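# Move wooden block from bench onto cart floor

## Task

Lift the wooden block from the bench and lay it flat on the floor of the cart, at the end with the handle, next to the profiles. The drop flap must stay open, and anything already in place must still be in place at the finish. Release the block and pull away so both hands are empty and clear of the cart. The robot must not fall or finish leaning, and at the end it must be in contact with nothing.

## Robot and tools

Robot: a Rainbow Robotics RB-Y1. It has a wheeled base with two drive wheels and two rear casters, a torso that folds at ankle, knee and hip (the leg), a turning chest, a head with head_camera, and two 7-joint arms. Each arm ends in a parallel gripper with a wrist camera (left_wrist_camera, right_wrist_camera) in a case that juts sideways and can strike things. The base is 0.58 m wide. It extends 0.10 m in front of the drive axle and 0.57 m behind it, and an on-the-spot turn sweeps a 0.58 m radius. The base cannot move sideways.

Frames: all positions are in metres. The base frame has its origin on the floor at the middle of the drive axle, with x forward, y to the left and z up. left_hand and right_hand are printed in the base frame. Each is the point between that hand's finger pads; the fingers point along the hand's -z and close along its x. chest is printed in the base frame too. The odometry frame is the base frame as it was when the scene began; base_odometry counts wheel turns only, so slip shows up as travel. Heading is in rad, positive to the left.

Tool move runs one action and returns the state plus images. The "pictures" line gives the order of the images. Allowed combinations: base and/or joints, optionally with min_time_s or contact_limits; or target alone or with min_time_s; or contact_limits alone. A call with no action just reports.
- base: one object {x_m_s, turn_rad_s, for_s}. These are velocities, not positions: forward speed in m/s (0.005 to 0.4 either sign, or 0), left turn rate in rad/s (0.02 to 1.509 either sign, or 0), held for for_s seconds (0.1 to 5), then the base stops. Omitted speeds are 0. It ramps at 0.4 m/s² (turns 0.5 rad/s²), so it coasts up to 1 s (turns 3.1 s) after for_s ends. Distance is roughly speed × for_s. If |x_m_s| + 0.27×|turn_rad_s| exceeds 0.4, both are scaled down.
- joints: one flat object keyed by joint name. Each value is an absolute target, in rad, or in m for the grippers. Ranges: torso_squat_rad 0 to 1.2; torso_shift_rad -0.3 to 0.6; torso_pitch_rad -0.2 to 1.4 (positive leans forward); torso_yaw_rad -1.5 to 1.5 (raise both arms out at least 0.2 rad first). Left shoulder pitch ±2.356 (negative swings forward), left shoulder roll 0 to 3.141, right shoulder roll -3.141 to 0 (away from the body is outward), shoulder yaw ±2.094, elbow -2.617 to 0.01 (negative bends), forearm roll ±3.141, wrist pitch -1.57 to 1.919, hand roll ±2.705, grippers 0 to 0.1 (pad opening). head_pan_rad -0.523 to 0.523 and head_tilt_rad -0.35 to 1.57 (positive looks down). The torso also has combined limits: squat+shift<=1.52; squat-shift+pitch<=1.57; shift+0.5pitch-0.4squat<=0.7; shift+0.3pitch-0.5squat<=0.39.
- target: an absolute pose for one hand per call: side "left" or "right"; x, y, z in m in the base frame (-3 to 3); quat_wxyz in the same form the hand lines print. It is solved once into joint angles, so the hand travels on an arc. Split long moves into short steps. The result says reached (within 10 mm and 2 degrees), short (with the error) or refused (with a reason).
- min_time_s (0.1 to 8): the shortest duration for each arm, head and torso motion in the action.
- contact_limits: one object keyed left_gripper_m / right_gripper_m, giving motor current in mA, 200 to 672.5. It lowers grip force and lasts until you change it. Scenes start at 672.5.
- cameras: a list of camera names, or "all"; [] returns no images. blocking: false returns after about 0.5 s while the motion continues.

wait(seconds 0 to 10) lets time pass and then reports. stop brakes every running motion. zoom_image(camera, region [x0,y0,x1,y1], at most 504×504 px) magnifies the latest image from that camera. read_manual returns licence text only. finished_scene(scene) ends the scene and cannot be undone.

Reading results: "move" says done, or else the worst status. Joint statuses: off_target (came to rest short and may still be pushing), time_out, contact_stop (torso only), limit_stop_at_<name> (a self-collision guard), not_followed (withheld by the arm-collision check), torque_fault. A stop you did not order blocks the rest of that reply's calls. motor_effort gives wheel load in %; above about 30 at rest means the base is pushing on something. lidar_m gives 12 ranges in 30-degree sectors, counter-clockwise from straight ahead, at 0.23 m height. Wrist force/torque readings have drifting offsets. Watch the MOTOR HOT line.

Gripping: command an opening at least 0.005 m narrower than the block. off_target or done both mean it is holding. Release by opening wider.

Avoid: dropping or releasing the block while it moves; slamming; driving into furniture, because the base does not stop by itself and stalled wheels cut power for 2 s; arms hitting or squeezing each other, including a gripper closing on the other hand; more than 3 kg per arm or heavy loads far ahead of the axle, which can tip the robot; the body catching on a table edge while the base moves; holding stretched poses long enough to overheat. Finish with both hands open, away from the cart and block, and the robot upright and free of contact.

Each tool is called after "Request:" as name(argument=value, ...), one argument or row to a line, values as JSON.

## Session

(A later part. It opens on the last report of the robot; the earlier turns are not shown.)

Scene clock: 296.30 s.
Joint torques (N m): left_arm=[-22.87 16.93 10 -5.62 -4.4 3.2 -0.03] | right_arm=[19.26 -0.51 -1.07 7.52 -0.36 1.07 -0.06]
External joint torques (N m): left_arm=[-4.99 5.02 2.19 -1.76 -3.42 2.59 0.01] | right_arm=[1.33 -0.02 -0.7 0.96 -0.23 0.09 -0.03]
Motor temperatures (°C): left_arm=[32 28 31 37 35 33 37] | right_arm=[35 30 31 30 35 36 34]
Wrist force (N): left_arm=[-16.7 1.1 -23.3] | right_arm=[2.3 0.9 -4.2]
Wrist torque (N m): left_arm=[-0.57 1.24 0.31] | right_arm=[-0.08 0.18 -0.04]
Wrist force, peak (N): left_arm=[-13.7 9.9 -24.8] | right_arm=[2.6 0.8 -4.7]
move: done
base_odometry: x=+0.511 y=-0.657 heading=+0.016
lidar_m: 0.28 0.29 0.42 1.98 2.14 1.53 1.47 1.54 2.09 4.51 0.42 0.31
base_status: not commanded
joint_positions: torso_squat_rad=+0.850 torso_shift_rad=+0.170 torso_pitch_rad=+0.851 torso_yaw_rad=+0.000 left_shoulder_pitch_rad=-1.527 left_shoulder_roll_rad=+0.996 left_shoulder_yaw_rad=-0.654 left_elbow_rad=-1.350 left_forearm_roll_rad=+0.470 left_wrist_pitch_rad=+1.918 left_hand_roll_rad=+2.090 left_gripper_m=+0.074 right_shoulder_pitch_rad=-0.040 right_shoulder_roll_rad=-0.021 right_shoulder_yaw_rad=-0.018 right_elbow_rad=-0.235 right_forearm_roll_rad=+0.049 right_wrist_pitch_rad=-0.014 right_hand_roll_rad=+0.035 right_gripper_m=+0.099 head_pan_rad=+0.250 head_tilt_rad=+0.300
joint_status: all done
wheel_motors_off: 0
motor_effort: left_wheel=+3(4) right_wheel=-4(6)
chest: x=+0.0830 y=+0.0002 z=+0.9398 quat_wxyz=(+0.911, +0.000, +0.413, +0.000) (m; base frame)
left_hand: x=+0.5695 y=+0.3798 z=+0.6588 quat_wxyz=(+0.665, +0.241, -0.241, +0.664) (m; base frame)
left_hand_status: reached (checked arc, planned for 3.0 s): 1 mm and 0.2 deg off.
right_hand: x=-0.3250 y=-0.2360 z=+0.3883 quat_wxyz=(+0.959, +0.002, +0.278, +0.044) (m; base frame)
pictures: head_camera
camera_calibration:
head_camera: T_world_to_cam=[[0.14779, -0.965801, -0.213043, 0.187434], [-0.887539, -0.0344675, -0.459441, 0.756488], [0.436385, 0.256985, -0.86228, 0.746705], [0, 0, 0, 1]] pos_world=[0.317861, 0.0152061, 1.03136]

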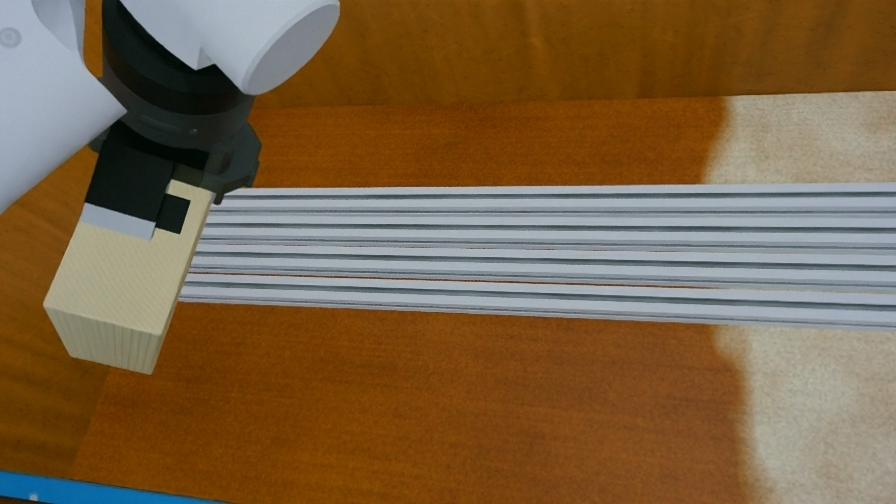

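Request:
move(
  target={"side": "left", "x": 0.5, "y": 0.47, "z": 0.6, "quat_wxyz": [0.6645, 0.2418, -0.2418, 0.6645]},
  min_time_s=2,
  cameras=["head_camera"],
)

Request:
move(
  target={"side": "left", "x": 0.487, "y": 0.47, "z": 0.5, "quat_wxyz": [0.6645, 0.2418, -0.2418, 0.6645]},
  min_time_s=2.5,
  cameras=["head_camera", "left_wrist_camera"],
)

Scene clock: 301.23 s.
Joint torques (N m): left_arm=[-15.87 21.62 13.82 -3.66 -4.48 3.22 -0.05] | right_arm=[19.21 -0.11 -0.8 7.72 -0.31 1.16 -0.05]
External joint torques (N m): left_arm=[-3.64 5.95 5.45 -0.74 -3.5 2.53 -0.01] | right_arm=[1.28 0.37 -0.43 1.16 -0.18 0.19 -0.03]
Motor temperatures (°C): left_arm=[32 28 31 37 35 33 37] | right_arm=[35 30 31 30 35 36 34]
Wrist force (N): left_arm=[-17.2 1.0 -23.8] | right_arm=[1.7 0.6 -4.3]
Wrist torque (N m): left_arm=[-0.53 1.22 0.30] | right_arm=[-0.06 0.13 -0.05]
Wrist force, peak (N): left_arm=[-17.2 0.8 -24.6] | right_arm=[2.6 0.9 -4.9]
move: done
base_odometry: x=+0.511 y=-0.657 heading=+0.016
lidar_m: 0.28 0.30 0.42 1.99 2.14 1.54 1.48 1.55 2.07 4.51 0.41 0.30
base_status: not commanded
joint_positions: torso_squat_rad=+0.850 torso_shift_rad=+0.170 torso_pitch_rad=+0.851 torso_yaw_rad=+0.000 left_shoulder_pitch_rad=-1.150 left_shoulder_roll_rad=+1.201 left_shoulder_yaw_rad=-0.582 left_elbow_rad=-1.520 left_forearm_roll_rad=+0.518 left_wrist_pitch_rad=+1.682 left_hand_roll_rad=+2.171 left_gripper_m=+0.074 right_shoulder_pitch_rad=-0.040 right_shoulder_roll_rad=-0.021 right_shoulder_yaw_rad=-0.018 right_elbow_rad=-0.235 right_forearm_roll_rad=+0.049 right_wrist_pitch_rad=-0.014 right_hand_roll_rad=+0.035 right_gripper_m=+0.099 head_pan_rad=+0.250 head_tilt_rad=+0.300
joint_status: all done
wheel_motors_off: 0
motor_effort: left_wheel=+3(4) right_wheel=-6(7)
chest: x=+0.0830 y=+0.0002 z=+0.9398 quat_wxyz=(+0.911, +0.000, +0.413, +0.000) (m; base frame)
left_hand: x=+0.4988 y=+0.4689 z=+0.5994 quat_wxyz=(+0.665, +0.242, -0.241, +0.664) (m; base frame)
left_hand_status: reached (checked arc, planned for 2.0 s): 2 mm and 0.2 deg off.
right_hand: x=-0.3250 y=-0.2360 z=+0.3883 quat_wxyz=(+0.959, +0.002, +0.278, +0.044) (m; base frame)
pictures: head_camera
camera_calibration:
head_camera: T_world_to_cam=[[0.147876, -0.965797, -0.213, 0.187362], [-0.887524, -0.0345599, -0.459463, 0.756507], [0.436386, 0.256986, -0.862279, 0.746703], [0, 0, 0, 1]] pos_world=[0.317861, 0.0152058, 1.03136]

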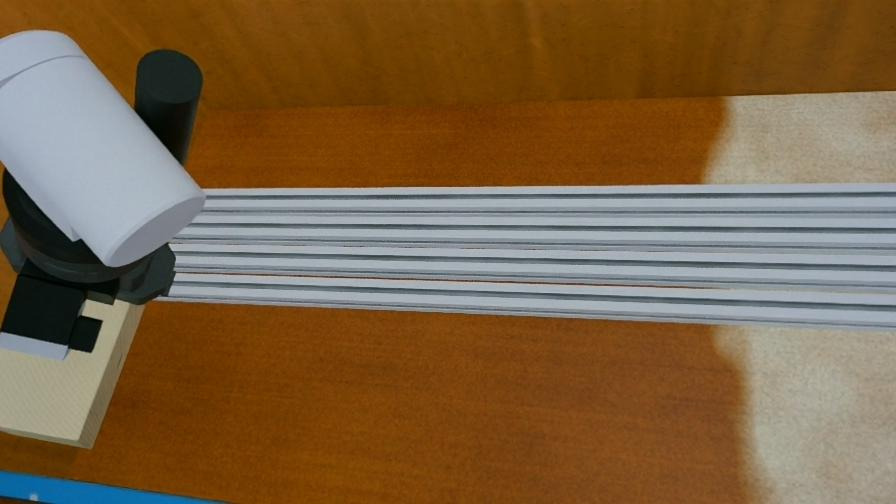

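Scene clock: 304.07 s.
Joint torques (N m): left_arm=[-17.17 19.28 8.51 -1.56 -4.82 3.43 0.01] | right_arm=[19.28 -0.1 -0.98 7.44 -0.31 1.21 -0.11]
External joint torques (N m): left_arm=[-5.06 4.8 2.16 1.18 -3.87 2.71 0.04] | right_arm=[1.34 0.39 -0.61 0.88 -0.18 0.23 -0.08]
Motor temperatures (°C): left_arm=[32 28 31 37 35 33 37] | right_arm=[35 30 31 30 35 36 34]
Wrist force (N): left_arm=[-17.2 1.1 -23.3] | right_arm=[2.6 1.1 -4.8]
Wrist torque (N m): left_arm=[-0.53 1.21 0.36] | right_arm=[-0.08 0.24 -0.04]
Wrist force, peak (N): left_arm=[-18.0 0.4 -23.9] | right_arm=[2.6 1.1 -4.8]
move: done
base_odometry: x=+0.511 y=-0.657 heading=+0.016
lidar_m: 0.28 0.29 0.40 1.99 2.16 1.55 1.47 1.56 2.08 4.52 0.43 0.30
base_status: not commanded
joint_positions: torso_squat_rad=+0.850 torso_shift_rad=+0.170 torso_pitch_rad=+0.851 torso_yaw_rad=+0.000 left_shoulder_pitch_rad=-1.158 left_shoulder_roll_rad=+0.991 left_shoulder_yaw_rad=-0.688 left_elbow_rad=-1.172 left_forearm_roll_rad=+0.378 left_wrist_pitch_rad=+1.427 left_hand_roll_rad=+2.199 left_gripper_m=+0.074 right_shoulder_pitch_rad=-0.040 right_shoulder_roll_rad=-0.021 right_shoulder_yaw_rad=-0.018 right_elbow_rad=-0.235 right_forearm_roll_rad=+0.049 right_wrist_pitch_rad=-0.014 right_hand_roll_rad=+0.035 right_gripper_m=+0.099 head_pan_rad=+0.250 head_tilt_rad=+0.300
joint_status: all done
wheel_motors_off: 0
motor_effort: left_wheel=+3(4) right_wheel=-4(6)
chest: x=+0.0830 y=+0.0002 z=+0.9398 quat_wxyz=(+0.911, +0.000, +0.413, +0.000) (m; base frame)
left_hand: x=+0.4861 y=+0.4690 z=+0.4990 quat_wxyz=(+0.665, +0.241, -0.241, +0.664) (m; base frame)
left_hand_status: reached (checked arc, planned for 2.5 s): 2 mm and 0.2 deg off.
right_hand: x=-0.3250 y=-0.2360 z=+0.3883 quat_wxyz=(+0.959, +0.002, +0.278, +0.044) (m; base frame)
pictures: head_camera, left_wrist_camera
camera_calibration:
head_camera: T_world_to_cam=[[0.147876, -0.965797, -0.213, 0.187362], [-0.887524, -0.0345599, -0.459463, 0.756507], [0.436386, 0.256986, -0.862279, 0.746703], [0, 0, 0, 1]] pos_world=[0.317861, 0.0152058, 1.03136]
left_wrist_camera: T_world_to_cam=[[-0.0254346, 0.773109, 0.633763, -0.667029], [0.888305, -0.273321, 0.369067, -0.458685], [0.45855, 0.572361, -0.679805, -0.0797141], [0, 0, 0, 1]] pos_world=[0.42704, 0.435943, 0.537834]

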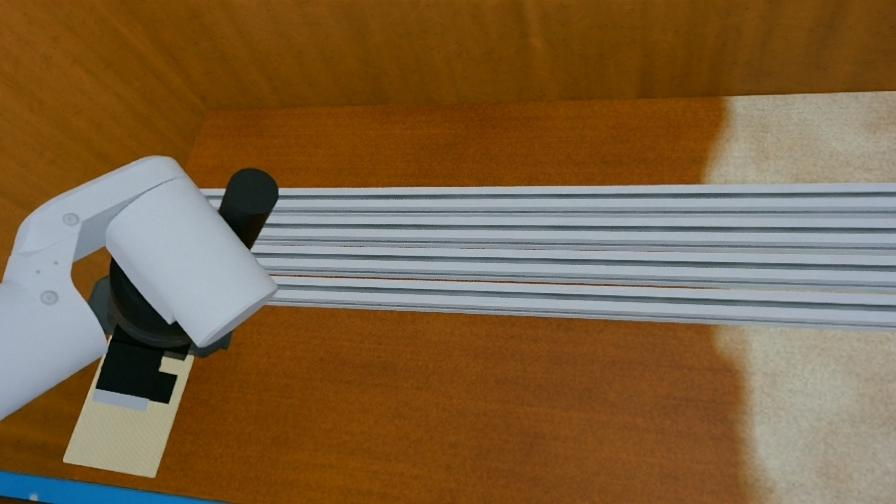

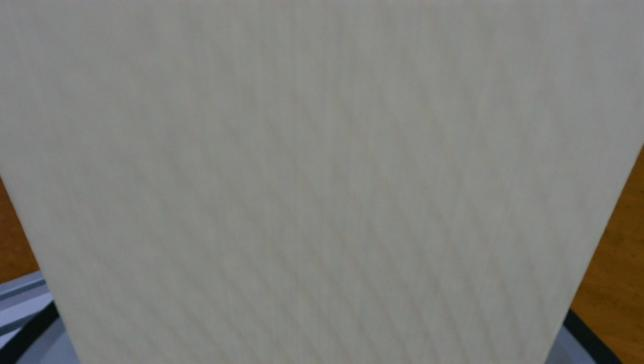

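Request:
move(
  target={"side": "left", "x": 0.488, "y": 0.48, "z": 0.455, "quat_wxyz": [0.6645, 0.2418, -0.2418, 0.6645]},
  min_time_s=2,
  cameras=[],
)

Request:
move(
  target={"side": "left", "x": 0.488, "y": 0.48, "z": 0.44, "quat_wxyz": [0.6645, 0.2418, -0.2418, 0.6645]},
  min_time_s=1.5,
  cameras=["head_camera", "left_wrist_camera"],
)

Scene clock: 309.87 s.
Joint torques (N m): left_arm=[-11.67 -2.98 4.17 -7.9 4.66 -7.93 -1.62] | right_arm=[18.84 0.02 -0.77 7.52 -0.26 1.16 -0.03]
External joint torques (N m): left_arm=[1 -17.03 -0.43 -5.96 5.62 -8.61 -1.58] | right_arm=[0.96 0.46 -0.41 0.99 -0.13 0.18 0]
Motor temperatures (°C): left_arm=[32 28 31 37 35 33 37] | right_arm=[35 30 31 30 35 36 34]
Wrist force (N): left_arm=[16.6 11.6 15.3] | right_arm=[2.1 0.7 -4.5]
Wrist torque (N m): left_arm=[0.46 -4.95 1.72] | right_arm=[-0.09 0.16 -0.04]
Wrist force, peak (N): left_arm=[8.1 1.2 52.6] | right_arm=[2.5 0.6 -4.9]
move: done
base_odometry: x=+0.511 y=-0.657 heading=+0.016
lidar_m: 0.27 0.30 0.42 1.98 2.14 1.53 1.48 1.55 2.08 4.50 0.43 0.30
base_status: not commanded
joint_positions: torso_squat_rad=+0.850 torso_shift_rad=+0.169 torso_pitch_rad=+0.849 torso_yaw_rad=+0.001 left_shoulder_pitch_rad=-1.225 left_shoulder_roll_rad=+0.862 left_shoulder_yaw_rad=-0.721 left_elbow_rad=-0.844 left_forearm_roll_rad=+0.326 left_wrist_pitch_rad=+1.230 left_hand_roll_rad=+2.161 left_gripper_m=+0.078 right_shoulder_pitch_rad=-0.040 right_shoulder_roll_rad=-0.021 right_shoulder_yaw_rad=-0.018 right_elbow_rad=-0.235 right_forearm_roll_rad=+0.049 right_wrist_pitch_rad=-0.014 right_hand_roll_rad=+0.035 right_gripper_m=+0.099 head_pan_rad=+0.250 head_tilt_rad=+0.300
joint_status: all done
wheel_motors_off: 0
motor_effort: left_wheel=+9(11) right_wheel=-4(6)
chest: x=+0.0820 y=-0.0003 z=+0.9404 quat_wxyz=(+0.911, +0.000, +0.412, +0.000) (m; base frame)
left_hand: x=+0.4878 y=+0.4833 z=+0.4592 quat_wxyz=(+0.663, +0.243, -0.245, +0.665) (m; base frame)
left_hand_status: reached (checked arc, planned for 2.0 s): 5 mm and 0.5 deg off.
right_hand: x=-0.3245 y=-0.2358 z=+0.3875 quat_wxyz=(+0.960, +0.002, +0.277, +0.044) (m; base frame)
pictures: none
No camera images: "cameras" was empty.

Scene clock: 311.70 s.
Joint torques (N m): left_arm=[-4.02 -0.85 3.75 -2.88 5.94 -5.41 -1.2] | right_arm=[19.18 0.1 -1.05 7.57 -0.2 1.03 0.01]
External joint torques (N m): left_arm=[9.09 -14.31 0.14 -1.33 6.87 -6.06 -1.17] | right_arm=[1.31 0.54 -0.69 1.03 -0.07 0.06 0.04]
Motor temperatures (°C): left_arm=[32 28 31 37 35 33 37] | right_arm=[35 30 31 30 35 36 34]
Wrist force (N): left_arm=[13.3 3.5 26.7] | right_arm=[2.1 1.0 -4.1]
Wrist torque (N m): left_arm=[-0.11 -5.52 1.42] | right_arm=[-0.11 0.15 -0.07]
Wrist force, peak (N): left_arm=[22.6 5.9 62.3] | right_arm=[2.7 1.0 -4.7]
move: done
base_odometry: x=+0.511 y=-0.657 heading=+0.016
lidar_m: 0.27 0.29 0.41 1.98 2.14 1.54 1.48 1.54 2.10 4.51 0.41 0.30
base_status: not commanded
joint_positions: torso_squat_rad=+0.850 torso_shift_rad=+0.169 torso_pitch_rad=+0.848 torso_yaw_rad=+0.000 left_shoulder_pitch_rad=-1.271 left_shoulder_roll_rad=+0.790 left_shoulder_yaw_rad=-0.734 left_elbow_rad=-0.677 left_forearm_roll_rad=+0.310 left_wrist_pitch_rad=+1.137 left_hand_roll_rad=+2.143 left_gripper_m=+0.085 right_shoulder_pitch_rad=-0.040 right_shoulder_roll_rad=-0.021 right_shoulder_yaw_rad=-0.018 right_elbow_rad=-0.235 right_forearm_roll_rad=+0.049 right_wrist_pitch_rad=-0.014 right_hand_roll_rad=+0.035 right_gripper_m=+0.099 head_pan_rad=+0.250 head_tilt_rad=+0.300
joint_status: all done
wheel_motors_off: 0
motor_effort: left_wheel=+0(15) right_wheel=-2(7)
chest: x=+0.0819 y=-0.0004 z=+0.9404 quat_wxyz=(+0.911, +0.001, +0.412, +0.000) (m; base frame)
left_hand: x=+0.4892 y=+0.4815 z=+0.4426 quat_wxyz=(+0.664, +0.241, -0.245, +0.664) (m; base frame)
left_hand_status: reached (checked arc, planned for 1.5 s): 3 mm and 0.4 deg off.
right_hand: x=-0.3245 y=-0.2357 z=+0.3874 quat_wxyz=(+0.960, +0.003, +0.277, +0.044) (m; base frame)
pictures: head_camera, left_wrist_camera
camera_calibration:
head_camera: T_world_to_cam=[[0.148262, -0.965484, -0.21415, 0.188116], [-0.886278, -0.0336401, -0.46193, 0.758056], [0.438782, 0.258283, -0.860675, 0.746153], [0, 0, 0, 1]] pos_world=[0.316559, 0.0144056, 1.03265]
left_wrist_camera: T_world_to_cam=[[-0.0290017, 0.769595, 0.637874, -0.639283], [0.885328, -0.276485, 0.373832, -0.436413], [0.464062, 0.575569, -0.673325, -0.133643], [0, 0, 0, 1]] pos_world=[0.429847, 0.448248, 0.480941]

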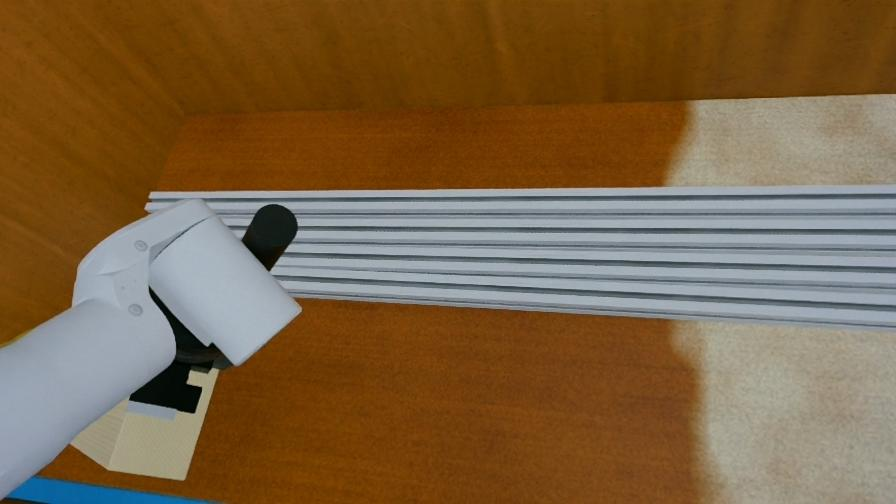

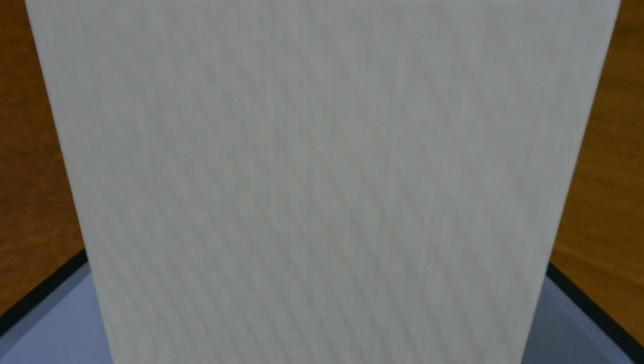

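Request:
move(
  target={"side": "left", "x": 0.488, "y": 0.445, "z": 0.442, "quat_wxyz": [0.6272, 0.3265, -0.3265, 0.6272]},
  min_time_s=2.5,
  cameras=["head_camera", "left_wrist_camera"],
)

Scene clock: 316.60 s.
Joint torques (N m): left_arm=[-19.05 9.78 -0.52 1.18 -3.33 2.57 0.19] | right_arm=[19.1 0.12 -0.93 7.69 -0.32 1.15 -0.02]
External joint torques (N m): left_arm=[-4.29 0.57 -1.28 1.28 -2.32 1.51 0.23] | right_arm=[1.18 0.6 -0.56 1.14 -0.19 0.18 0.01]
Motor temperatures (°C): left_arm=[32 28 31 37 35 33 37] | right_arm=[35 30 31 30 35 36 34]
Wrist force (N): left_arm=[-14.3 0.3 -15.4] | right_arm=[2.2 1.2 -4.2]
Wrist torque (N m): left_arm=[0.03 0.44 0.19] | right_arm=[-0.14 0.16 -0.07]
Wrist force, peak (N): left_arm=[13.0 3.8 27.6] | right_arm=[2.1 1.1 -4.9]
move: short
base_odometry: x=+0.511 y=-0.657 heading=+0.016
lidar_m: 0.28 0.29 0.42 1.99 2.14 1.53 1.48 1.56 2.08 4.51 0.42 0.30
base_status: not commanded
joint_positions: torso_squat_rad=+0.850 torso_shift_rad=+0.170 torso_pitch_rad=+0.850 torso_yaw_rad=+0.000 left_shoulder_pitch_rad=-1.429 left_shoulder_roll_rad=+0.507 left_shoulder_yaw_rad=-0.896 left_elbow_rad=-0.267 left_forearm_roll_rad=+0.111 left_wrist_pitch_rad=+1.135 left_hand_roll_rad=+2.339 left_gripper_m=+0.075 right_shoulder_pitch_rad=-0.040 right_shoulder_roll_rad=-0.021 right_shoulder_yaw_rad=-0.018 right_elbow_rad=-0.235 right_forearm_roll_rad=+0.049 right_wrist_pitch_rad=-0.014 right_hand_roll_rad=+0.035 right_gripper_m=+0.099 head_pan_rad=+0.250 head_tilt_rad=+0.300
joint_status: all done
wheel_motors_off: 0
on_its_own: left_gripper_m moved -0.010 toward your old target +0.060
motor_effort: left_wheel=+2(11) right_wheel=-5(8)
chest: x=+0.0827 y=+0.0001 z=+0.9400 quat_wxyz=(+0.911, +0.000, +0.412, +0.000) (m; base frame)
left_hand: x=+0.4865 y=+0.4446 z=+0.4400 quat_wxyz=(+0.638, +0.307, -0.325, +0.627) (m; base frame)
left_hand_status: short (checked arc, as near as the solve gets, planned for 2.5 s): 3 mm and 2.5 deg off. The place is met; only the turn is off.
right_hand: x=-0.3249 y=-0.2360 z=+0.3881 quat_wxyz=(+0.960, +0.002, +0.278, +0.044) (m; base frame)
pictures: head_camera, left_wrist_camera
camera_calibration:
head_camera: T_world_to_cam=[[0.148014, -0.965751, -0.213112, 0.187444], [-0.887217, -0.0344557, -0.460064, 0.756895], [0.436964, 0.257173, -0.861931, 0.74657], [0, 0, 0, 1]] pos_world=[0.317561, 0.0151057, 1.03166]
left_wrist_camera: T_world_to_cam=[[-0.0239148, 0.607424, 0.794018, -0.60831], [0.873915, -0.373006, 0.311671, -0.367479], [0.48549, 0.701358, -0.521917, -0.245856], [0, 0, 0, 1]] pos_world=[0.425958, 0.404864, 0.469225]

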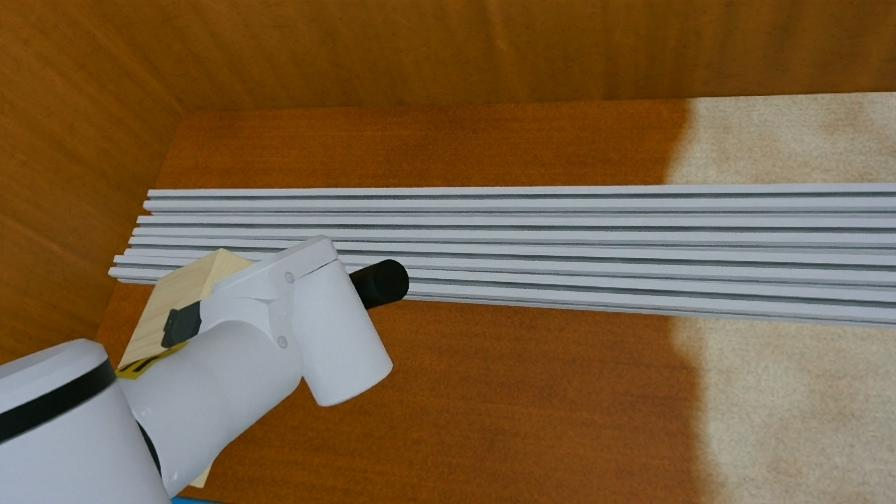

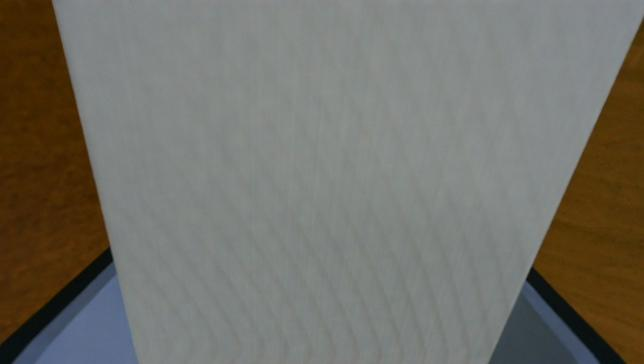

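Request:
move(
  target={"side": "left", "x": 0.488, "y": 0.445, "z": 0.55, "quat_wxyz": [0.6272, 0.3265, -0.3265, 0.6272]},
  min_time_s=2.5,
  cameras=["head_camera"],
)

Request:
move(
  joints={"torso_squat_rad": 0.99, "torso_shift_rad": 0.3},
  min_time_s=3,
  cameras=["head_camera"],
)

Scene clock: 325.43 s.
Joint torques (N m): left_arm=[-17.48 17.32 9.55 -2.82 -5.75 5.09 -0.55] | right_arm=[19.11 -0.01 -0.73 7.62 -0.26 1.12 -0.01]
External joint torques (N m): left_arm=[-4.19 5.07 3.31 0.37 -4.64 4.03 -0.51] | right_arm=[1.18 0.48 -0.37 1.06 -0.13 0.14 0.02]
Motor temperatures (°C): left_arm=[32 28 31 36 35 33 37] | right_arm=[35 30 31 30 35 36 34]
Wrist force (N): left_arm=[-21.2 0.1 -18.0] | right_arm=[2.2 0.8 -4.1]
Wrist torque (N m): left_arm=[-0.09 1.92 0.43] | right_arm=[-0.08 0.14 -0.04]
Wrist force, peak (N): left_arm=[-23.1 -5.1 -18.5] | right_arm=[2.4 0.4 -5.0]
move: done
base_odometry: x=+0.511 y=-0.657 heading=+0.016
lidar_m: 0.27 0.29 0.41 2.00 2.13 1.54 1.47 1.54 2.09 4.51 0.43 0.29
base_status: not commanded
joint_positions: torso_squat_rad=+0.850 torso_shift_rad=+0.170 torso_pitch_rad=+0.851 torso_yaw_rad=+0.000 left_shoulder_pitch_rad=-1.236 left_shoulder_roll_rad=+0.926 left_shoulder_yaw_rad=-0.784 left_elbow_rad=-1.266 left_forearm_roll_rad=+0.189 left_wrist_pitch_rad=+1.760 left_hand_roll_rad=+2.293 left_gripper_m=+0.074 right_shoulder_pitch_rad=-0.040 right_shoulder_roll_rad=-0.021 right_shoulder_yaw_rad=-0.018 right_elbow_rad=-0.235 right_forearm_roll_rad=+0.049 right_wrist_pitch_rad=-0.014 right_hand_roll_rad=+0.035 right_gripper_m=+0.099 head_pan_rad=+0.250 head_tilt_rad=+0.300
joint_status: all done
wheel_motors_off: 0
motor_effort: left_wheel=+3(3) right_wheel=-2(6)
chest: x=+0.0828 y=+0.0002 z=+0.9399 quat_wxyz=(+0.911, +0.000, +0.413, +0.000) (m; base frame)
left_hand: x=+0.4872 y=+0.4436 z=+0.5491 quat_wxyz=(+0.628, +0.328, -0.325, +0.627) (m; base frame)
left_hand_status: reached (checked arc, planned for 2.5 s): 2 mm and 0.3 deg off.
right_hand: x=-0.3249 y=-0.2360 z=+0.3882 quat_wxyz=(+0.959, +0.002, +0.278, +0.044) (m; base frame)
pictures: head_camera
camera_calibration:
head_camera: T_world_to_cam=[[0.147936, -0.9658, -0.212945, 0.187358], [-0.887376, -0.0345552, -0.45975, 0.75667], [0.436669, 0.256976, -0.862139, 0.746728], [0, 0, 0, 1]] pos_world=[0.317661, 0.0152059, 1.03156]

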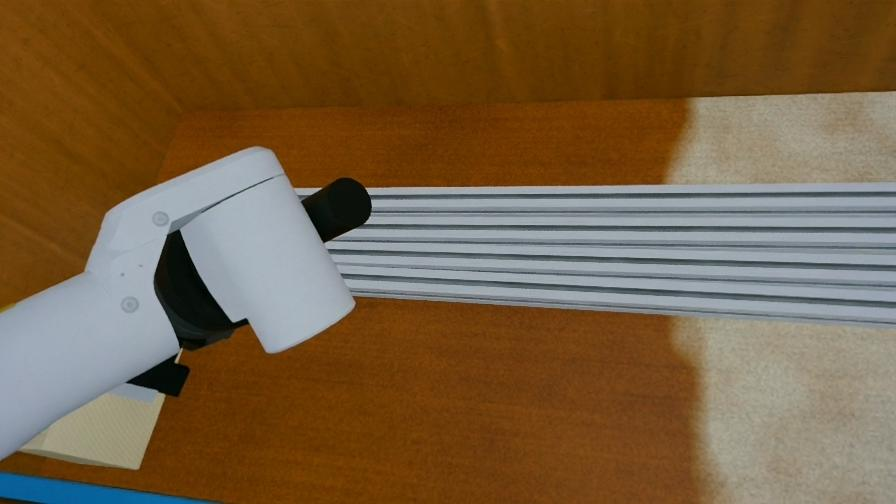

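Scene clock: 328.73 s.
Joint torques (N m): left_arm=[-14.44 12.83 8.43 -2.5 -1.99 1.09 -1.2] | right_arm=[19.3 -0.06 -0.82 7.68 -0.2 1.06 -0.12]
External joint torques (N m): left_arm=[-1.13 0.54 2.18 0.68 -0.85 0.03 -1.15] | right_arm=[1.38 0.42 -0.46 1.13 -0.07 0.08 -0.1]
Motor temperatures (°C): left_arm=[32 28 31 36 35 33 37] | right_arm=[35 30 31 30 35 36 34]
Wrist force (N): left_arm=[-7.2 5.0 -3.9] | right_arm=[2.5 0.5 -4.4]
Wrist torque (N m): left_arm=[-0.72 -0.34 1.55] | right_arm=[-0.01 0.19 -0.08]
Wrist force, peak (N): left_arm=[-22.5 -1.5 -18.8] | right_arm=[2.4 0.8 -5.1]
move: done
base_odometry: x=+0.511 y=-0.657 heading=+0.016
lidar_m: 0.28 0.30 0.41 1.99 2.15 1.54 1.48 1.54 2.09 4.53 0.43 0.30
base_status: not commanded
joint_positions: torso_squat_rad=+0.990 torso_shift_rad=+0.300 torso_pitch_rad=+0.850 torso_yaw_rad=+0.000 left_shoulder_pitch_rad=-1.237 left_shoulder_roll_rad=+0.927 left_shoulder_yaw_rad=-0.784 left_elbow_rad=-1.266 left_forearm_roll_rad=+0.188 left_wrist_pitch_rad=+1.761 left_hand_roll_rad=+2.293 left_gripper_m=+0.074 right_shoulder_pitch_rad=-0.040 right_shoulder_roll_rad=-0.021 right_shoulder_yaw_rad=-0.018 right_elbow_rad=-0.235 right_forearm_roll_rad=+0.049 right_wrist_pitch_rad=-0.014 right_hand_roll_rad=+0.035 right_gripper_m=+0.099 head_pan_rad=+0.250 head_tilt_rad=+0.300
joint_status: all done
wheel_motors_off: 0
motor_effort: left_wheel=+4(5) right_wheel=-3(6)
chest: x=+0.1179 y=+0.0001 z=+0.8517 quat_wxyz=(+0.911, +0.000, +0.412, +0.000) (m; base frame)
left_hand: x=+0.5230 y=+0.4441 z=+0.4621 quat_wxyz=(+0.627, +0.328, -0.326, +0.627) (m; base frame)
right_hand: x=-0.2894 y=-0.2360 z=+0.2996 quat_wxyz=(+0.960, +0.002, +0.278, +0.044) (m; base frame)
pictures: head_camera
camera_calibration:
head_camera: T_world_to_cam=[[0.14811, -0.965751, -0.213047, 0.163377], [-0.887004, -0.0344512, -0.460475, 0.747816], [0.437365, 0.257174, -0.861727, 0.654963], [0, 0, 0, 1]] pos_world=[0.352661, 0.0151057, 0.943557]

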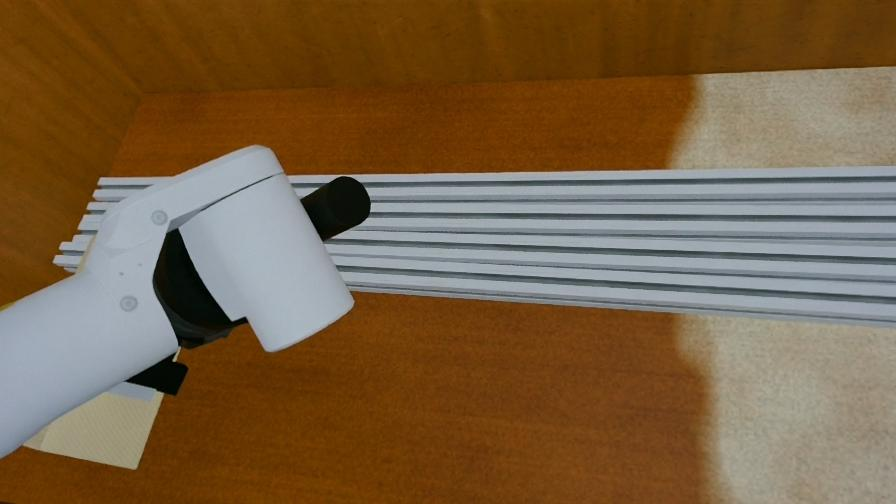

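Request:
move(
  target={"side": "left", "x": 0.515, "y": 0.44, "z": 0.505, "quat_wxyz": [0.6272, 0.3265, -0.3265, 0.6272]},
  min_time_s=1.5,
  cameras=[],
)

Request:
move(
  target={"side": "left", "x": 0.488, "y": 0.44, "z": 0.49, "quat_wxyz": [0.6272, 0.3265, -0.3265, 0.6272]},
  min_time_s=1.5,
  cameras=["head_camera", "left_wrist_camera"],
)

Scene clock: 332.23 s.
Joint torques (N m): left_arm=[-16.14 18.74 11.44 -3.46 -5.29 5.34 -0.49] | right_arm=[18.92 0.05 -0.98 7.72 -0.21 1.26 0]
External joint torques (N m): left_arm=[-3.41 6.07 4.27 0.07 -4.2 4.28 -0.45] | right_arm=[0.99 0.54 -0.62 1.17 -0.08 0.28 0.03]
Motor temperatures (°C): left_arm=[32 28 31 36 35 33 37] | right_arm=[35 30 31 30 35 36 34]
Wrist force (N): left_arm=[-21.2 -0.9 -17.9] | right_arm=[2.5 0.6 -4.3]
Wrist torque (N m): left_arm=[-0.17 1.88 0.30] | right_arm=[-0.04 0.22 -0.07]
Wrist force, peak (N): left_arm=[-22.2 -1.0 -18.6] | right_arm=[2.4 0.8 -5.1]
move: done
base_odometry: x=+0.511 y=-0.657 heading=+0.016
lidar_m: 0.28 0.30 0.40 1.99 2.14 1.55 1.47 1.55 2.10 4.52 0.42 0.31
base_status: not commanded
joint_positions: torso_squat_rad=+0.990 torso_shift_rad=+0.300 torso_pitch_rad=+0.851 torso_yaw_rad=+0.000 left_shoulder_pitch_rad=-1.204 left_shoulder_roll_rad=+1.027 left_shoulder_yaw_rad=-0.743 left_elbow_rad=-1.496 left_forearm_roll_rad=+0.237 left_wrist_pitch_rad=+1.904 left_hand_roll_rad=+2.291 left_gripper_m=+0.074 right_shoulder_pitch_rad=-0.040 right_shoulder_roll_rad=-0.021 right_shoulder_yaw_rad=-0.018 right_elbow_rad=-0.235 right_forearm_roll_rad=+0.049 right_wrist_pitch_rad=-0.014 right_hand_roll_rad=+0.035 right_gripper_m=+0.099 head_pan_rad=+0.250 head_tilt_rad=+0.300
joint_status: all done
wheel_motors_off: 0
motor_effort: left_wheel=+4(5) right_wheel=-3(6)
chest: x=+0.1182 y=+0.0002 z=+0.8515 quat_wxyz=(+0.911, +0.000, +0.413, +0.000) (m; base frame)
left_hand: x=+0.5149 y=+0.4394 z=+0.5027 quat_wxyz=(+0.628, +0.327, -0.325, +0.627) (m; base frame)
left_hand_status: reached (checked arc, planned for 1.5 s): 2 mm and 0.3 deg off.
right_hand: x=-0.2896 y=-0.2361 z=+0.2998 quat_wxyz=(+0.959, +0.002, +0.278, +0.044) (m; base frame)
pictures: none
No camera images: "cameras" was empty.

Scene clock: 334.07 s.
Joint torques (N m): left_arm=[-14.14 18.66 8.86 -3.43 -5.28 5.94 0.01] | right_arm=[19.5 -0.15 -0.93 7.71 -0.24 1.14 -0.17]
External joint torques (N m): left_arm=[-2.82 6.16 1.89 0.21 -4.26 4.8 0.05] | right_arm=[1.57 0.34 -0.56 1.15 -0.11 0.16 -0.15]
Motor temperatures (°C): left_arm=[32 28 31 36 35 33 37] | right_arm=[35 30 31 30 35 36 34]
Wrist force (N): left_arm=[-21.4 -0.1 -18.8] | right_arm=[2.4 0.6 -4.5]
Wrist torque (N m): left_arm=[-0.22 1.83 0.32] | right_arm=[-0.03 0.18 -0.08]
Wrist force, peak (N): left_arm=[-21.7 0.7 -19.3] | right_arm=[2.9 0.8 -4.7]
move: done
base_odometry: x=+0.511 y=-0.657 heading=+0.016
lidar_m: 0.28 0.30 0.41 1.98 2.13 1.54 1.47 1.55 2.07 4.51 0.42 0.30
base_status: not commanded
joint_positions: torso_squat_rad=+0.990 torso_shift_rad=+0.300 torso_pitch_rad=+0.851 torso_yaw_rad=+0.000 left_shoulder_pitch_rad=-1.126 left_shoulder_roll_rad=+1.042 left_shoulder_yaw_rad=-0.756 left_elbow_rad=-1.573 left_forearm_roll_rad=+0.233 left_wrist_pitch_rad=+1.907 left_hand_roll_rad=+2.363 left_gripper_m=+0.074 right_shoulder_pitch_rad=-0.040 right_shoulder_roll_rad=-0.021 right_shoulder_yaw_rad=-0.018 right_elbow_rad=-0.235 right_forearm_roll_rad=+0.049 right_wrist_pitch_rad=-0.014 right_hand_roll_rad=+0.035 right_gripper_m=+0.099 head_pan_rad=+0.250 head_tilt_rad=+0.300
joint_status: all done
wheel_motors_off: 0
motor_effort: left_wheel=+4(5) right_wheel=-4(5)
chest: x=+0.1182 y=+0.0002 z=+0.8515 quat_wxyz=(+0.911, +0.000, +0.413, +0.000) (m; base frame)
left_hand: x=+0.4875 y=+0.4390 z=+0.4889 quat_wxyz=(+0.628, +0.326, -0.325, +0.627) (m; base frame)
left_hand_status: reached (checked arc, planned for 1.5 s): 2 mm and 0.2 deg off.
right_hand: x=-0.2896 y=-0.2361 z=+0.2998 quat_wxyz=(+0.959, +0.002, +0.278, +0.044) (m; base frame)
pictures: head_camera, left_wrist_camera
camera_calibration:
head_camera: T_world_to_cam=[[0.147936, -0.9658, -0.212945, 0.163311], [-0.887376, -0.0345552, -0.45975, 0.747353], [0.436669, 0.256976, -0.862139, 0.655101], [0, 0, 0, 1]] pos_world=[0.352961, 0.0152059, 0.94316]
left_wrist_camera: T_world_to_cam=[[-0.0250498, 0.583099, 0.812015, -0.6414], [0.888164, -0.35984, 0.285796, -0.385702], [0.458843, 0.728362, -0.508874, -0.222167], [0, 0, 0, 1]] pos_world=[0.42844, 0.397027, 0.518004]

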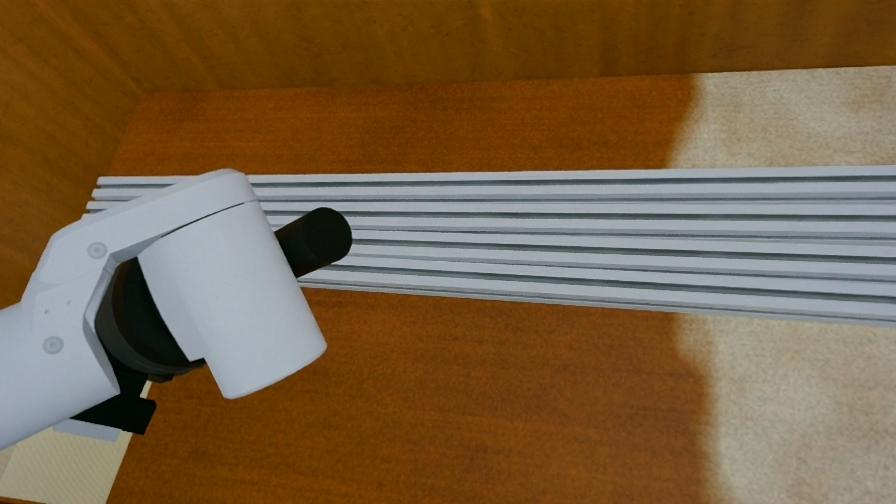

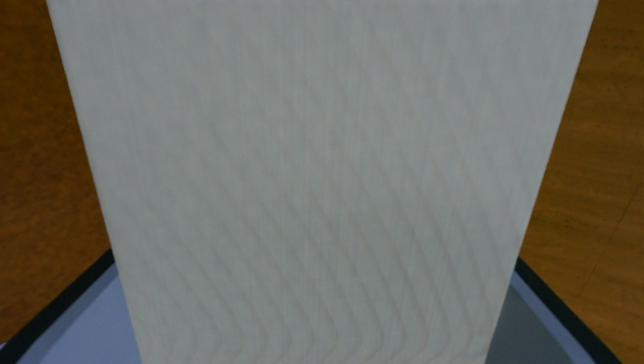

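Request:
move(
  target={"side": "left", "x": 0.488, "y": 0.44, "z": 0.455, "quat_wxyz": [0.6272, 0.3265, -0.3265, 0.6272]},
  min_time_s=2,
  cameras=["head_camera"],
)

Request:
move(
  target={"side": "left", "x": 0.488, "y": 0.44, "z": 0.435, "quat_wxyz": [0.6272, 0.3265, -0.3265, 0.6272]},
  min_time_s=2,
  cameras=["head_camera", "left_wrist_camera"],
)

Scene clock: 338.03 s.
Joint torques (N m): left_arm=[-15.57 16.91 7.76 -1.36 -5.44 5.43 -0.04] | right_arm=[18.79 0.04 -0.9 7.49 -0.2 1.16 -0.12]
External joint torques (N m): left_arm=[-4.13 4.85 1.42 2.08 -4.41 4.27 0.01] | right_arm=[0.86 0.53 -0.53 0.94 -0.06 0.18 -0.09]
Motor temperatures (°C): left_arm=[32 29 31 36 35 33 37] | right_arm=[35 30 31 30 35 36 34]
Wrist force (N): left_arm=[-20.9 -0.6 -18.4] | right_arm=[3.0 0.4 -4.3]
Wrist torque (N m): left_arm=[-0.21 1.89 0.32] | right_arm=[-0.03 0.25 -0.07]
Wrist force, peak (N): left_arm=[-21.8 -0.7 -19.1] | right_arm=[2.5 0.6 -5.1]
move: done
base_odometry: x=+0.511 y=-0.657 heading=+0.016
lidar_m: 0.28 0.30 0.41 1.99 2.16 1.56 1.47 1.55 2.09 4.51 0.42 0.30
base_status: not commanded
joint_positions: torso_squat_rad=+0.990 torso_shift_rad=+0.300 torso_pitch_rad=+0.851 torso_yaw_rad=+0.000 left_shoulder_pitch_rad=-1.138 left_shoulder_roll_rad=+0.967 left_shoulder_yaw_rad=-0.796 left_elbow_rad=-1.423 left_forearm_roll_rad=+0.193 left_wrist_pitch_rad=+1.811 left_hand_roll_rad=+2.380 left_gripper_m=+0.074 right_shoulder_pitch_rad=-0.040 right_shoulder_roll_rad=-0.021 right_shoulder_yaw_rad=-0.018 right_elbow_rad=-0.235 right_forearm_roll_rad=+0.049 right_wrist_pitch_rad=-0.014 right_hand_roll_rad=+0.035 right_gripper_m=+0.099 head_pan_rad=+0.250 head_tilt_rad=+0.300
joint_status: all done
wheel_motors_off: 0
motor_effort: left_wheel=+4(5) right_wheel=-3(6)
chest: x=+0.1182 y=+0.0002 z=+0.8515 quat_wxyz=(+0.911, +0.000, +0.413, +0.000) (m; base frame)
left_hand: x=+0.4872 y=+0.4390 z=+0.4542 quat_wxyz=(+0.628, +0.326, -0.325, +0.627) (m; base frame)
left_hand_status: reached (checked arc, planned for 2.0 s): 2 mm and 0.2 deg off.
right_hand: x=-0.2896 y=-0.2361 z=+0.2998 quat_wxyz=(+0.959, +0.002, +0.278, +0.044) (m; base frame)
pictures: head_camera
camera_calibration:
head_camera: T_world_to_cam=[[0.147936, -0.9658, -0.212945, 0.163311], [-0.887376, -0.0345552, -0.45975, 0.747353], [0.436669, 0.256976, -0.862139, 0.655101], [0, 0, 0, 1]] pos_world=[0.352961, 0.0152059, 0.94316]

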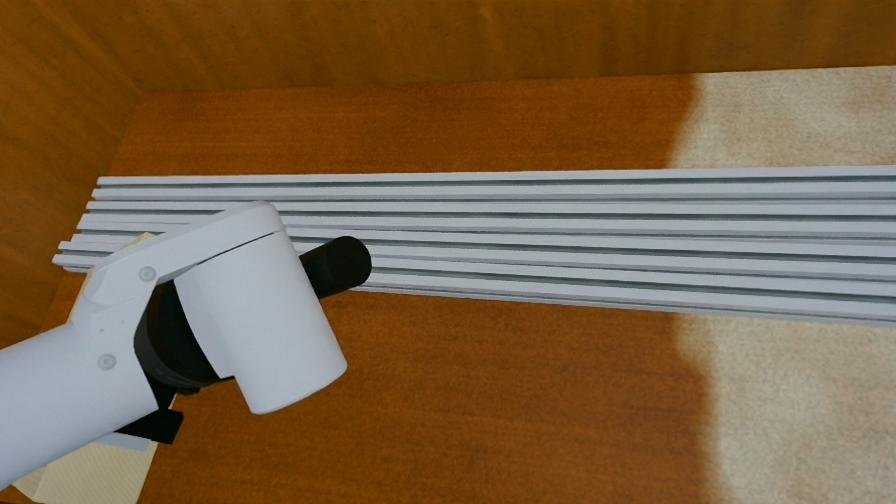

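Scene clock: 340.37 s.
Joint torques (N m): left_arm=[-9.34 6.6 7.12 -2.68 1.16 -1.26 2.29] | right_arm=[19.35 -0.04 -0.91 7.72 -0.31 1 0.09]
External joint torques (N m): left_arm=[2.26 -5.22 1.21 0.53 2.2 -2.42 2.34] | right_arm=[1.44 0.43 -0.55 1.17 -0.18 0.02 0.12]
Motor temperatures (°C): left_arm=[32 29 31 36 35 33 37] | right_arm=[35 30 31 30 35 36 34]
Wrist force (N): left_arm=[0.2 -6.3 -0.4] | right_arm=[2.5 0.6 -4.4]
Wrist torque (N m): left_arm=[0.47 -2.46 -1.96] | right_arm=[-0.05 0.20 -0.05]
Wrist force, peak (N): left_arm=[-21.6 0.3 -19.2] | right_arm=[2.7 0.7 -5.0]
move: done
base_odometry: x=+0.511 y=-0.657 heading=+0.016
lidar_m: 0.28 0.29 0.41 1.99 2.15 1.54 1.47 1.54 2.09 4.52 0.43 0.30
base_status: not commanded
joint_positions: torso_squat_rad=+0.990 torso_shift_rad=+0.300 torso_pitch_rad=+0.850 torso_yaw_rad=+0.000 left_shoulder_pitch_rad=-1.152 left_shoulder_roll_rad=+0.920 left_shoulder_yaw_rad=-0.817 left_elbow_rad=-1.320 left_forearm_roll_rad=+0.170 left_wrist_pitch_rad=+1.751 left_hand_roll_rad=+2.388 left_gripper_m=+0.074 right_shoulder_pitch_rad=-0.040 right_shoulder_roll_rad=-0.021 right_shoulder_yaw_rad=-0.018 right_elbow_rad=-0.235 right_forearm_roll_rad=+0.049 right_wrist_pitch_rad=-0.014 right_hand_roll_rad=+0.035 right_gripper_m=+0.099 head_pan_rad=+0.250 head_tilt_rad=+0.300
joint_status: all done
wheel_motors_off: 0
motor_effort: left_wheel=+2(5) right_wheel=-5(6)
chest: x=+0.1180 y=+0.0000 z=+0.8517 quat_wxyz=(+0.911, +0.000, +0.412, +0.000) (m; base frame)
left_hand: x=+0.4884 y=+0.4404 z=+0.4362 quat_wxyz=(+0.627, +0.327, -0.328, +0.627) (m; base frame)
left_hand_status: reached (checked arc, planned for 2.0 s): 1 mm and 0.1 deg off.
right_hand: x=-0.2895 y=-0.2359 z=+0.2996 quat_wxyz=(+0.960, +0.002, +0.278, +0.044) (m; base frame)
pictures: head_camera, left_wrist_camera
camera_calibration:
head_camera: T_world_to_cam=[[0.147907, -0.96571, -0.213372, 0.163527], [-0.88709, -0.0341563, -0.46033, 0.747741], [0.437257, 0.257367, -0.861724, 0.654916], [0, 0, 0, 1]] pos_world=[0.35276, 0.0149062, 0.943457]
left_wrist_camera: T_world_to_cam=[[-0.027388, 0.579097, 0.814798, -0.597665], [0.887367, -0.361207, 0.286546, -0.370269], [0.460249, 0.730873, -0.503979, -0.254312], [0, 0, 0, 1]] pos_world=[0.429243, 0.398232, 0.464907]

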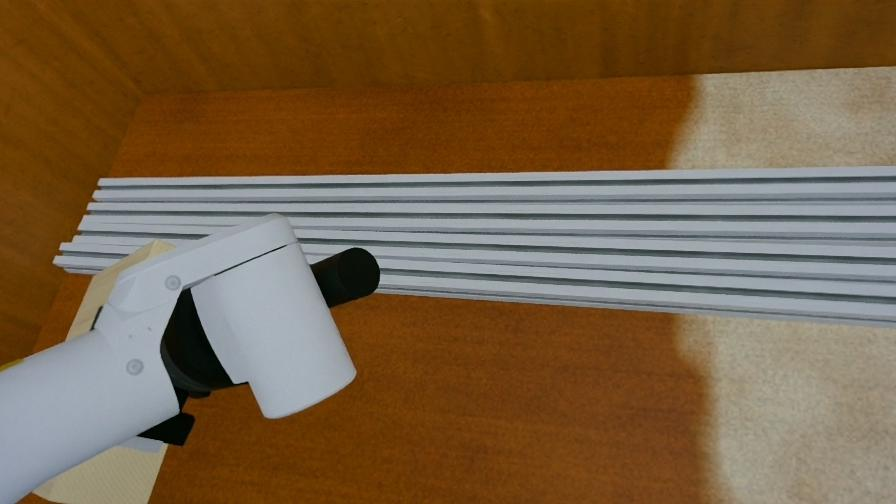

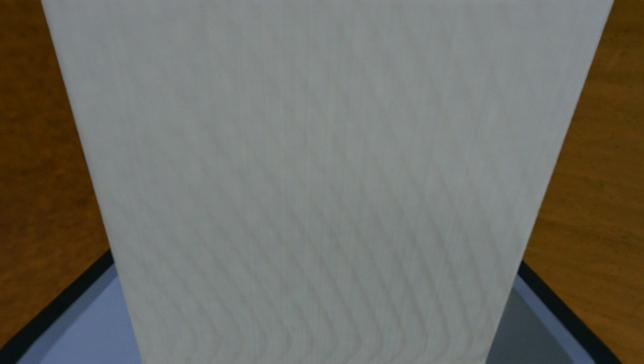

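Request:
zoom_image(
  camera="head_camera",
  region=[0, 150, 400, 504],
)

Scaled by 1.260 from the camera's 896x504 image, which has a finer 1280x720 frame.

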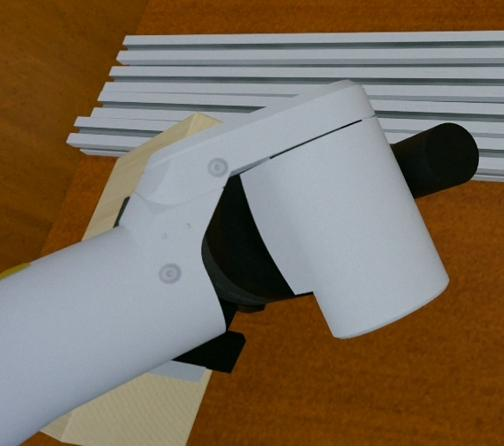

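Request:
move(
  target={"side": "left", "x": 0.488, "y": 0.44, "z": 0.455, "quat_wxyz": [0.6272, 0.3265, -0.3265, 0.6272]},
  min_time_s=1,
  cameras=[],
)

Request:
move(
  target={"side": "left", "x": 0.476, "y": 0.44, "z": 0.452, "quat_wxyz": [0.6272, 0.3265, -0.3265, 0.6272]},
  min_time_s=1,
  cameras=[],
)

Request:
move(
  target={"side": "left", "x": 0.476, "y": 0.44, "z": 0.435, "quat_wxyz": [0.6272, 0.3265, -0.3265, 0.6272]},
  min_time_s=2,
  cameras=["head_camera"],
)

Scene clock: 349.23 s.
Joint torques (N m): left_arm=[-13.99 17.71 10.05 -2.95 -4.94 5.76 -0.64] | right_arm=[19.1 -0.37 -0.88 7.65 -0.17 1.11 0.02]
External joint torques (N m): left_arm=[-2.52 5.67 3.73 0.48 -3.91 4.61 -0.6] | right_arm=[1.17 0.12 -0.51 1.09 -0.04 0.13 0.05]
Motor temperatures (°C): left_arm=[32 28 31 36 35 33 37] | right_arm=[35 30 31 31 35 36 34]
Wrist force (N): left_arm=[-20.8 -0.5 -18.6] | right_arm=[2.4 0.4 -4.3]
Wrist torque (N m): left_arm=[-0.14 1.90 0.33] | right_arm=[-0.05 0.18 -0.07]
Wrist force, peak (N): left_arm=[-22.5 0.9 -18.2] | right_arm=[2.3 0.7 -5.1]
move: done
base_odometry: x=+0.511 y=-0.657 heading=+0.016
lidar_m: 0.29 0.30 0.40 1.99 2.15 1.55 1.47 1.55 2.08 4.52 0.42 0.30
base_status: not commanded
joint_positions: torso_squat_rad=+0.990 torso_shift_rad=+0.300 torso_pitch_rad=+0.851 torso_yaw_rad=+0.000 left_shoulder_pitch_rad=-1.139 left_shoulder_roll_rad=+0.964 left_shoulder_yaw_rad=-0.797 left_elbow_rad=-1.417 left_forearm_roll_rad=+0.192 left_wrist_pitch_rad=+1.808 left_hand_roll_rad=+2.379 left_gripper_m=+0.074 right_shoulder_pitch_rad=-0.040 right_shoulder_roll_rad=-0.021 right_shoulder_yaw_rad=-0.018 right_elbow_rad=-0.235 right_forearm_roll_rad=+0.049 right_wrist_pitch_rad=-0.014 right_hand_roll_rad=+0.035 right_gripper_m=+0.099 head_pan_rad=+0.250 head_tilt_rad=+0.300
joint_status: all done
wheel_motors_off: 0
motor_effort: left_wheel=+3(3) right_wheel=-3(5)
chest: x=+0.1182 y=+0.0002 z=+0.8515 quat_wxyz=(+0.911, +0.000, +0.413, +0.000) (m; base frame)
left_hand: x=+0.4873 y=+0.4391 z=+0.4534 quat_wxyz=(+0.628, +0.326, -0.325, +0.627) (m; base frame)
left_hand_status: reached (checked arc, planned for 1.0 s): 2 mm and 0.2 deg off.
right_hand: x=-0.2896 y=-0.2361 z=+0.2998 quat_wxyz=(+0.960, +0.002, +0.278, +0.044) (m; base frame)
pictures: none
No camera images: "cameras" was empty.

Scene clock: 350.57 s.
Joint torques (N m): left_arm=[-13.22 18.13 7.82 -2.81 -4.96 6.3 -0.07] | right_arm=[19.21 -0.11 -0.64 7.56 -0.29 1.17 0]
External joint torques (N m): left_arm=[-2.36 6.14 1.55 0.69 -3.97 5.11 -0.02] | right_arm=[1.28 0.38 -0.27 1 -0.16 0.19 0.03]
Motor temperatures (°C): left_arm=[31 28 31 36 35 33 37] | right_arm=[35 30 31 31 35 36 34]
Wrist force (N): left_arm=[-21.5 -1.5 -18.6] | right_arm=[2.5 0.7 -4.8]
Wrist torque (N m): left_arm=[-0.26 1.88 0.43] | right_arm=[-0.05 0.18 -0.05]
Wrist force, peak (N): left_arm=[-22.5 -1.5 -18.9] | right_arm=[2.9 1.2 -4.9]
move: done
base_odometry: x=+0.511 y=-0.657 heading=+0.016
lidar_m: 0.29 0.30 0.41 1.99 2.15 1.55 1.48 1.54 2.08 4.52 0.42 0.31
base_status: not commanded
joint_positions: torso_squat_rad=+0.990 torso_shift_rad=+0.300 torso_pitch_rad=+0.851 torso_yaw_rad=+0.000 left_shoulder_pitch_rad=-1.107 left_shoulder_roll_rad=+0.974 left_shoulder_yaw_rad=-0.798 left_elbow_rad=-1.457 left_forearm_roll_rad=+0.190 left_wrist_pitch_rad=+1.819 left_hand_roll_rad=+2.404 left_gripper_m=+0.074 right_shoulder_pitch_rad=-0.040 right_shoulder_roll_rad=-0.021 right_shoulder_yaw_rad=-0.018 right_elbow_rad=-0.235 right_forearm_roll_rad=+0.049 right_wrist_pitch_rad=-0.014 right_hand_roll_rad=+0.035 right_gripper_m=+0.099 head_pan_rad=+0.250 head_tilt_rad=+0.300
joint_status: all done
wheel_motors_off: 0
motor_effort: left_wheel=+3(3) right_wheel=-3(5)
chest: x=+0.1182 y=+0.0002 z=+0.8515 quat_wxyz=(+0.911, +0.000, +0.413, +0.000) (m; base frame)
left_hand: x=+0.4757 y=+0.4390 z=+0.4509 quat_wxyz=(+0.628, +0.326, -0.325, +0.627) (m; base frame)
left_hand_status: reached (checked arc, planned for 1.0 s): 2 mm and 0.2 deg off.
right_hand: x=-0.2896 y=-0.2361 z=+0.2998 quat_wxyz=(+0.960, +0.002, +0.278, +0.044) (m; base frame)
pictures: none
No camera images: "cameras" was empty.

Scene clock: 352.90 s.
Joint torques (N m): left_arm=[-9.01 8.28 6.72 -2.18 0.16 -0.58 2.08] | right_arm=[19.53 -0.07 -1.06 7.65 -0.27 1.08 -0.1]
External joint torques (N m): left_arm=[1.95 -3.53 0.78 1.15 1.16 -1.77 2.12] | right_arm=[1.61 0.41 -0.69 1.1 -0.14 0.11 -0.08]
Motor temperatures (°C): left_arm=[31 28 31 36 35 33 37] | right_arm=[35 30 31 31 35 36 34]
Wrist force (N): left_arm=[-1.9 -5.9 -0.3] | right_arm=[2.4 0.5 -4.2]
Wrist torque (N m): left_arm=[0.60 -1.83 -1.73] | right_arm=[-0.02 0.16 -0.09]
Wrist force, peak (N): left_arm=[-21.9 -0.8 -19.1] | right_arm=[2.9 0.9 -4.7]
move: done
base_odometry: x=+0.511 y=-0.657 heading=+0.016
lidar_m: 0.28 0.30 0.41 1.99 2.15 1.54 1.48 1.55 2.08 4.51 0.42 0.31
base_status: not commanded
joint_positions: torso_squat_rad=+0.990 torso_shift_rad=+0.300 torso_pitch_rad=+0.850 torso_yaw_rad=+0.000 left_shoulder_pitch_rad=-1.117 left_shoulder_roll_rad=+0.937 left_shoulder_yaw_rad=-0.816 left_elbow_rad=-1.376 left_forearm_roll_rad=+0.169 left_wrist_pitch_rad=+1.770 left_hand_roll_rad=+2.412 left_gripper_m=+0.074 right_shoulder_pitch_rad=-0.040 right_shoulder_roll_rad=-0.021 right_shoulder_yaw_rad=-0.018 right_elbow_rad=-0.235 right_forearm_roll_rad=+0.049 right_wrist_pitch_rad=-0.014 right_hand_roll_rad=+0.035 right_gripper_m=+0.099 head_pan_rad=+0.250 head_tilt_rad=+0.300
joint_status: all done
wheel_motors_off: 0
motor_effort: left_wheel=+2(3) right_wheel=-4(5)
chest: x=+0.1180 y=+0.0000 z=+0.8516 quat_wxyz=(+0.911, +0.000, +0.412, +0.000) (m; base frame)
left_hand: x=+0.4764 y=+0.4401 z=+0.4358 quat_wxyz=(+0.627, +0.327, -0.327, +0.627) (m; base frame)
left_hand_status: reached (checked arc, planned for 2.0 s): 1 mm and 0.1 deg off.
right_hand: x=-0.2895 y=-0.2359 z=+0.2996 quat_wxyz=(+0.960, +0.002, +0.278, +0.044) (m; base frame)
pictures: head_camera
camera_calibration:
head_camera: T_world_to_cam=[[0.147831, -0.965738, -0.213299, 0.163464], [-0.887156, -0.0341586, -0.460203, 0.747599], [0.43715, 0.257262, -0.86181, 0.654951], [0, 0, 0, 1]] pos_world=[0.35276, 0.0149064, 0.943358]

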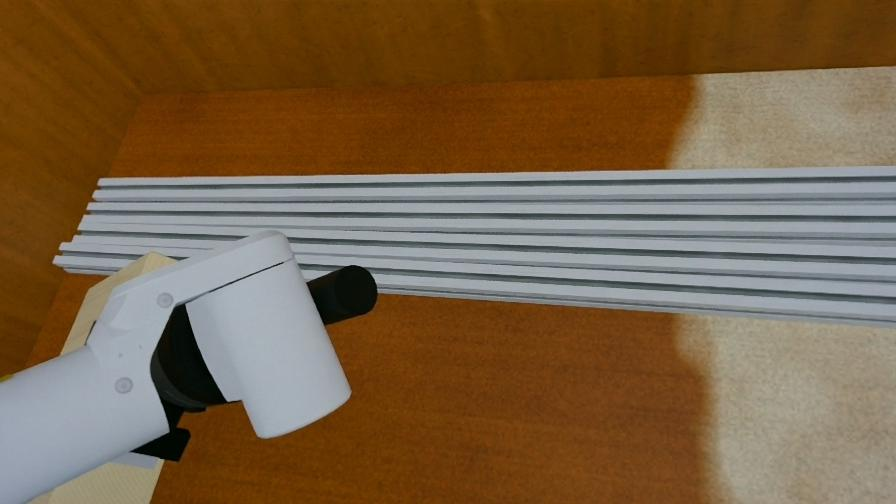

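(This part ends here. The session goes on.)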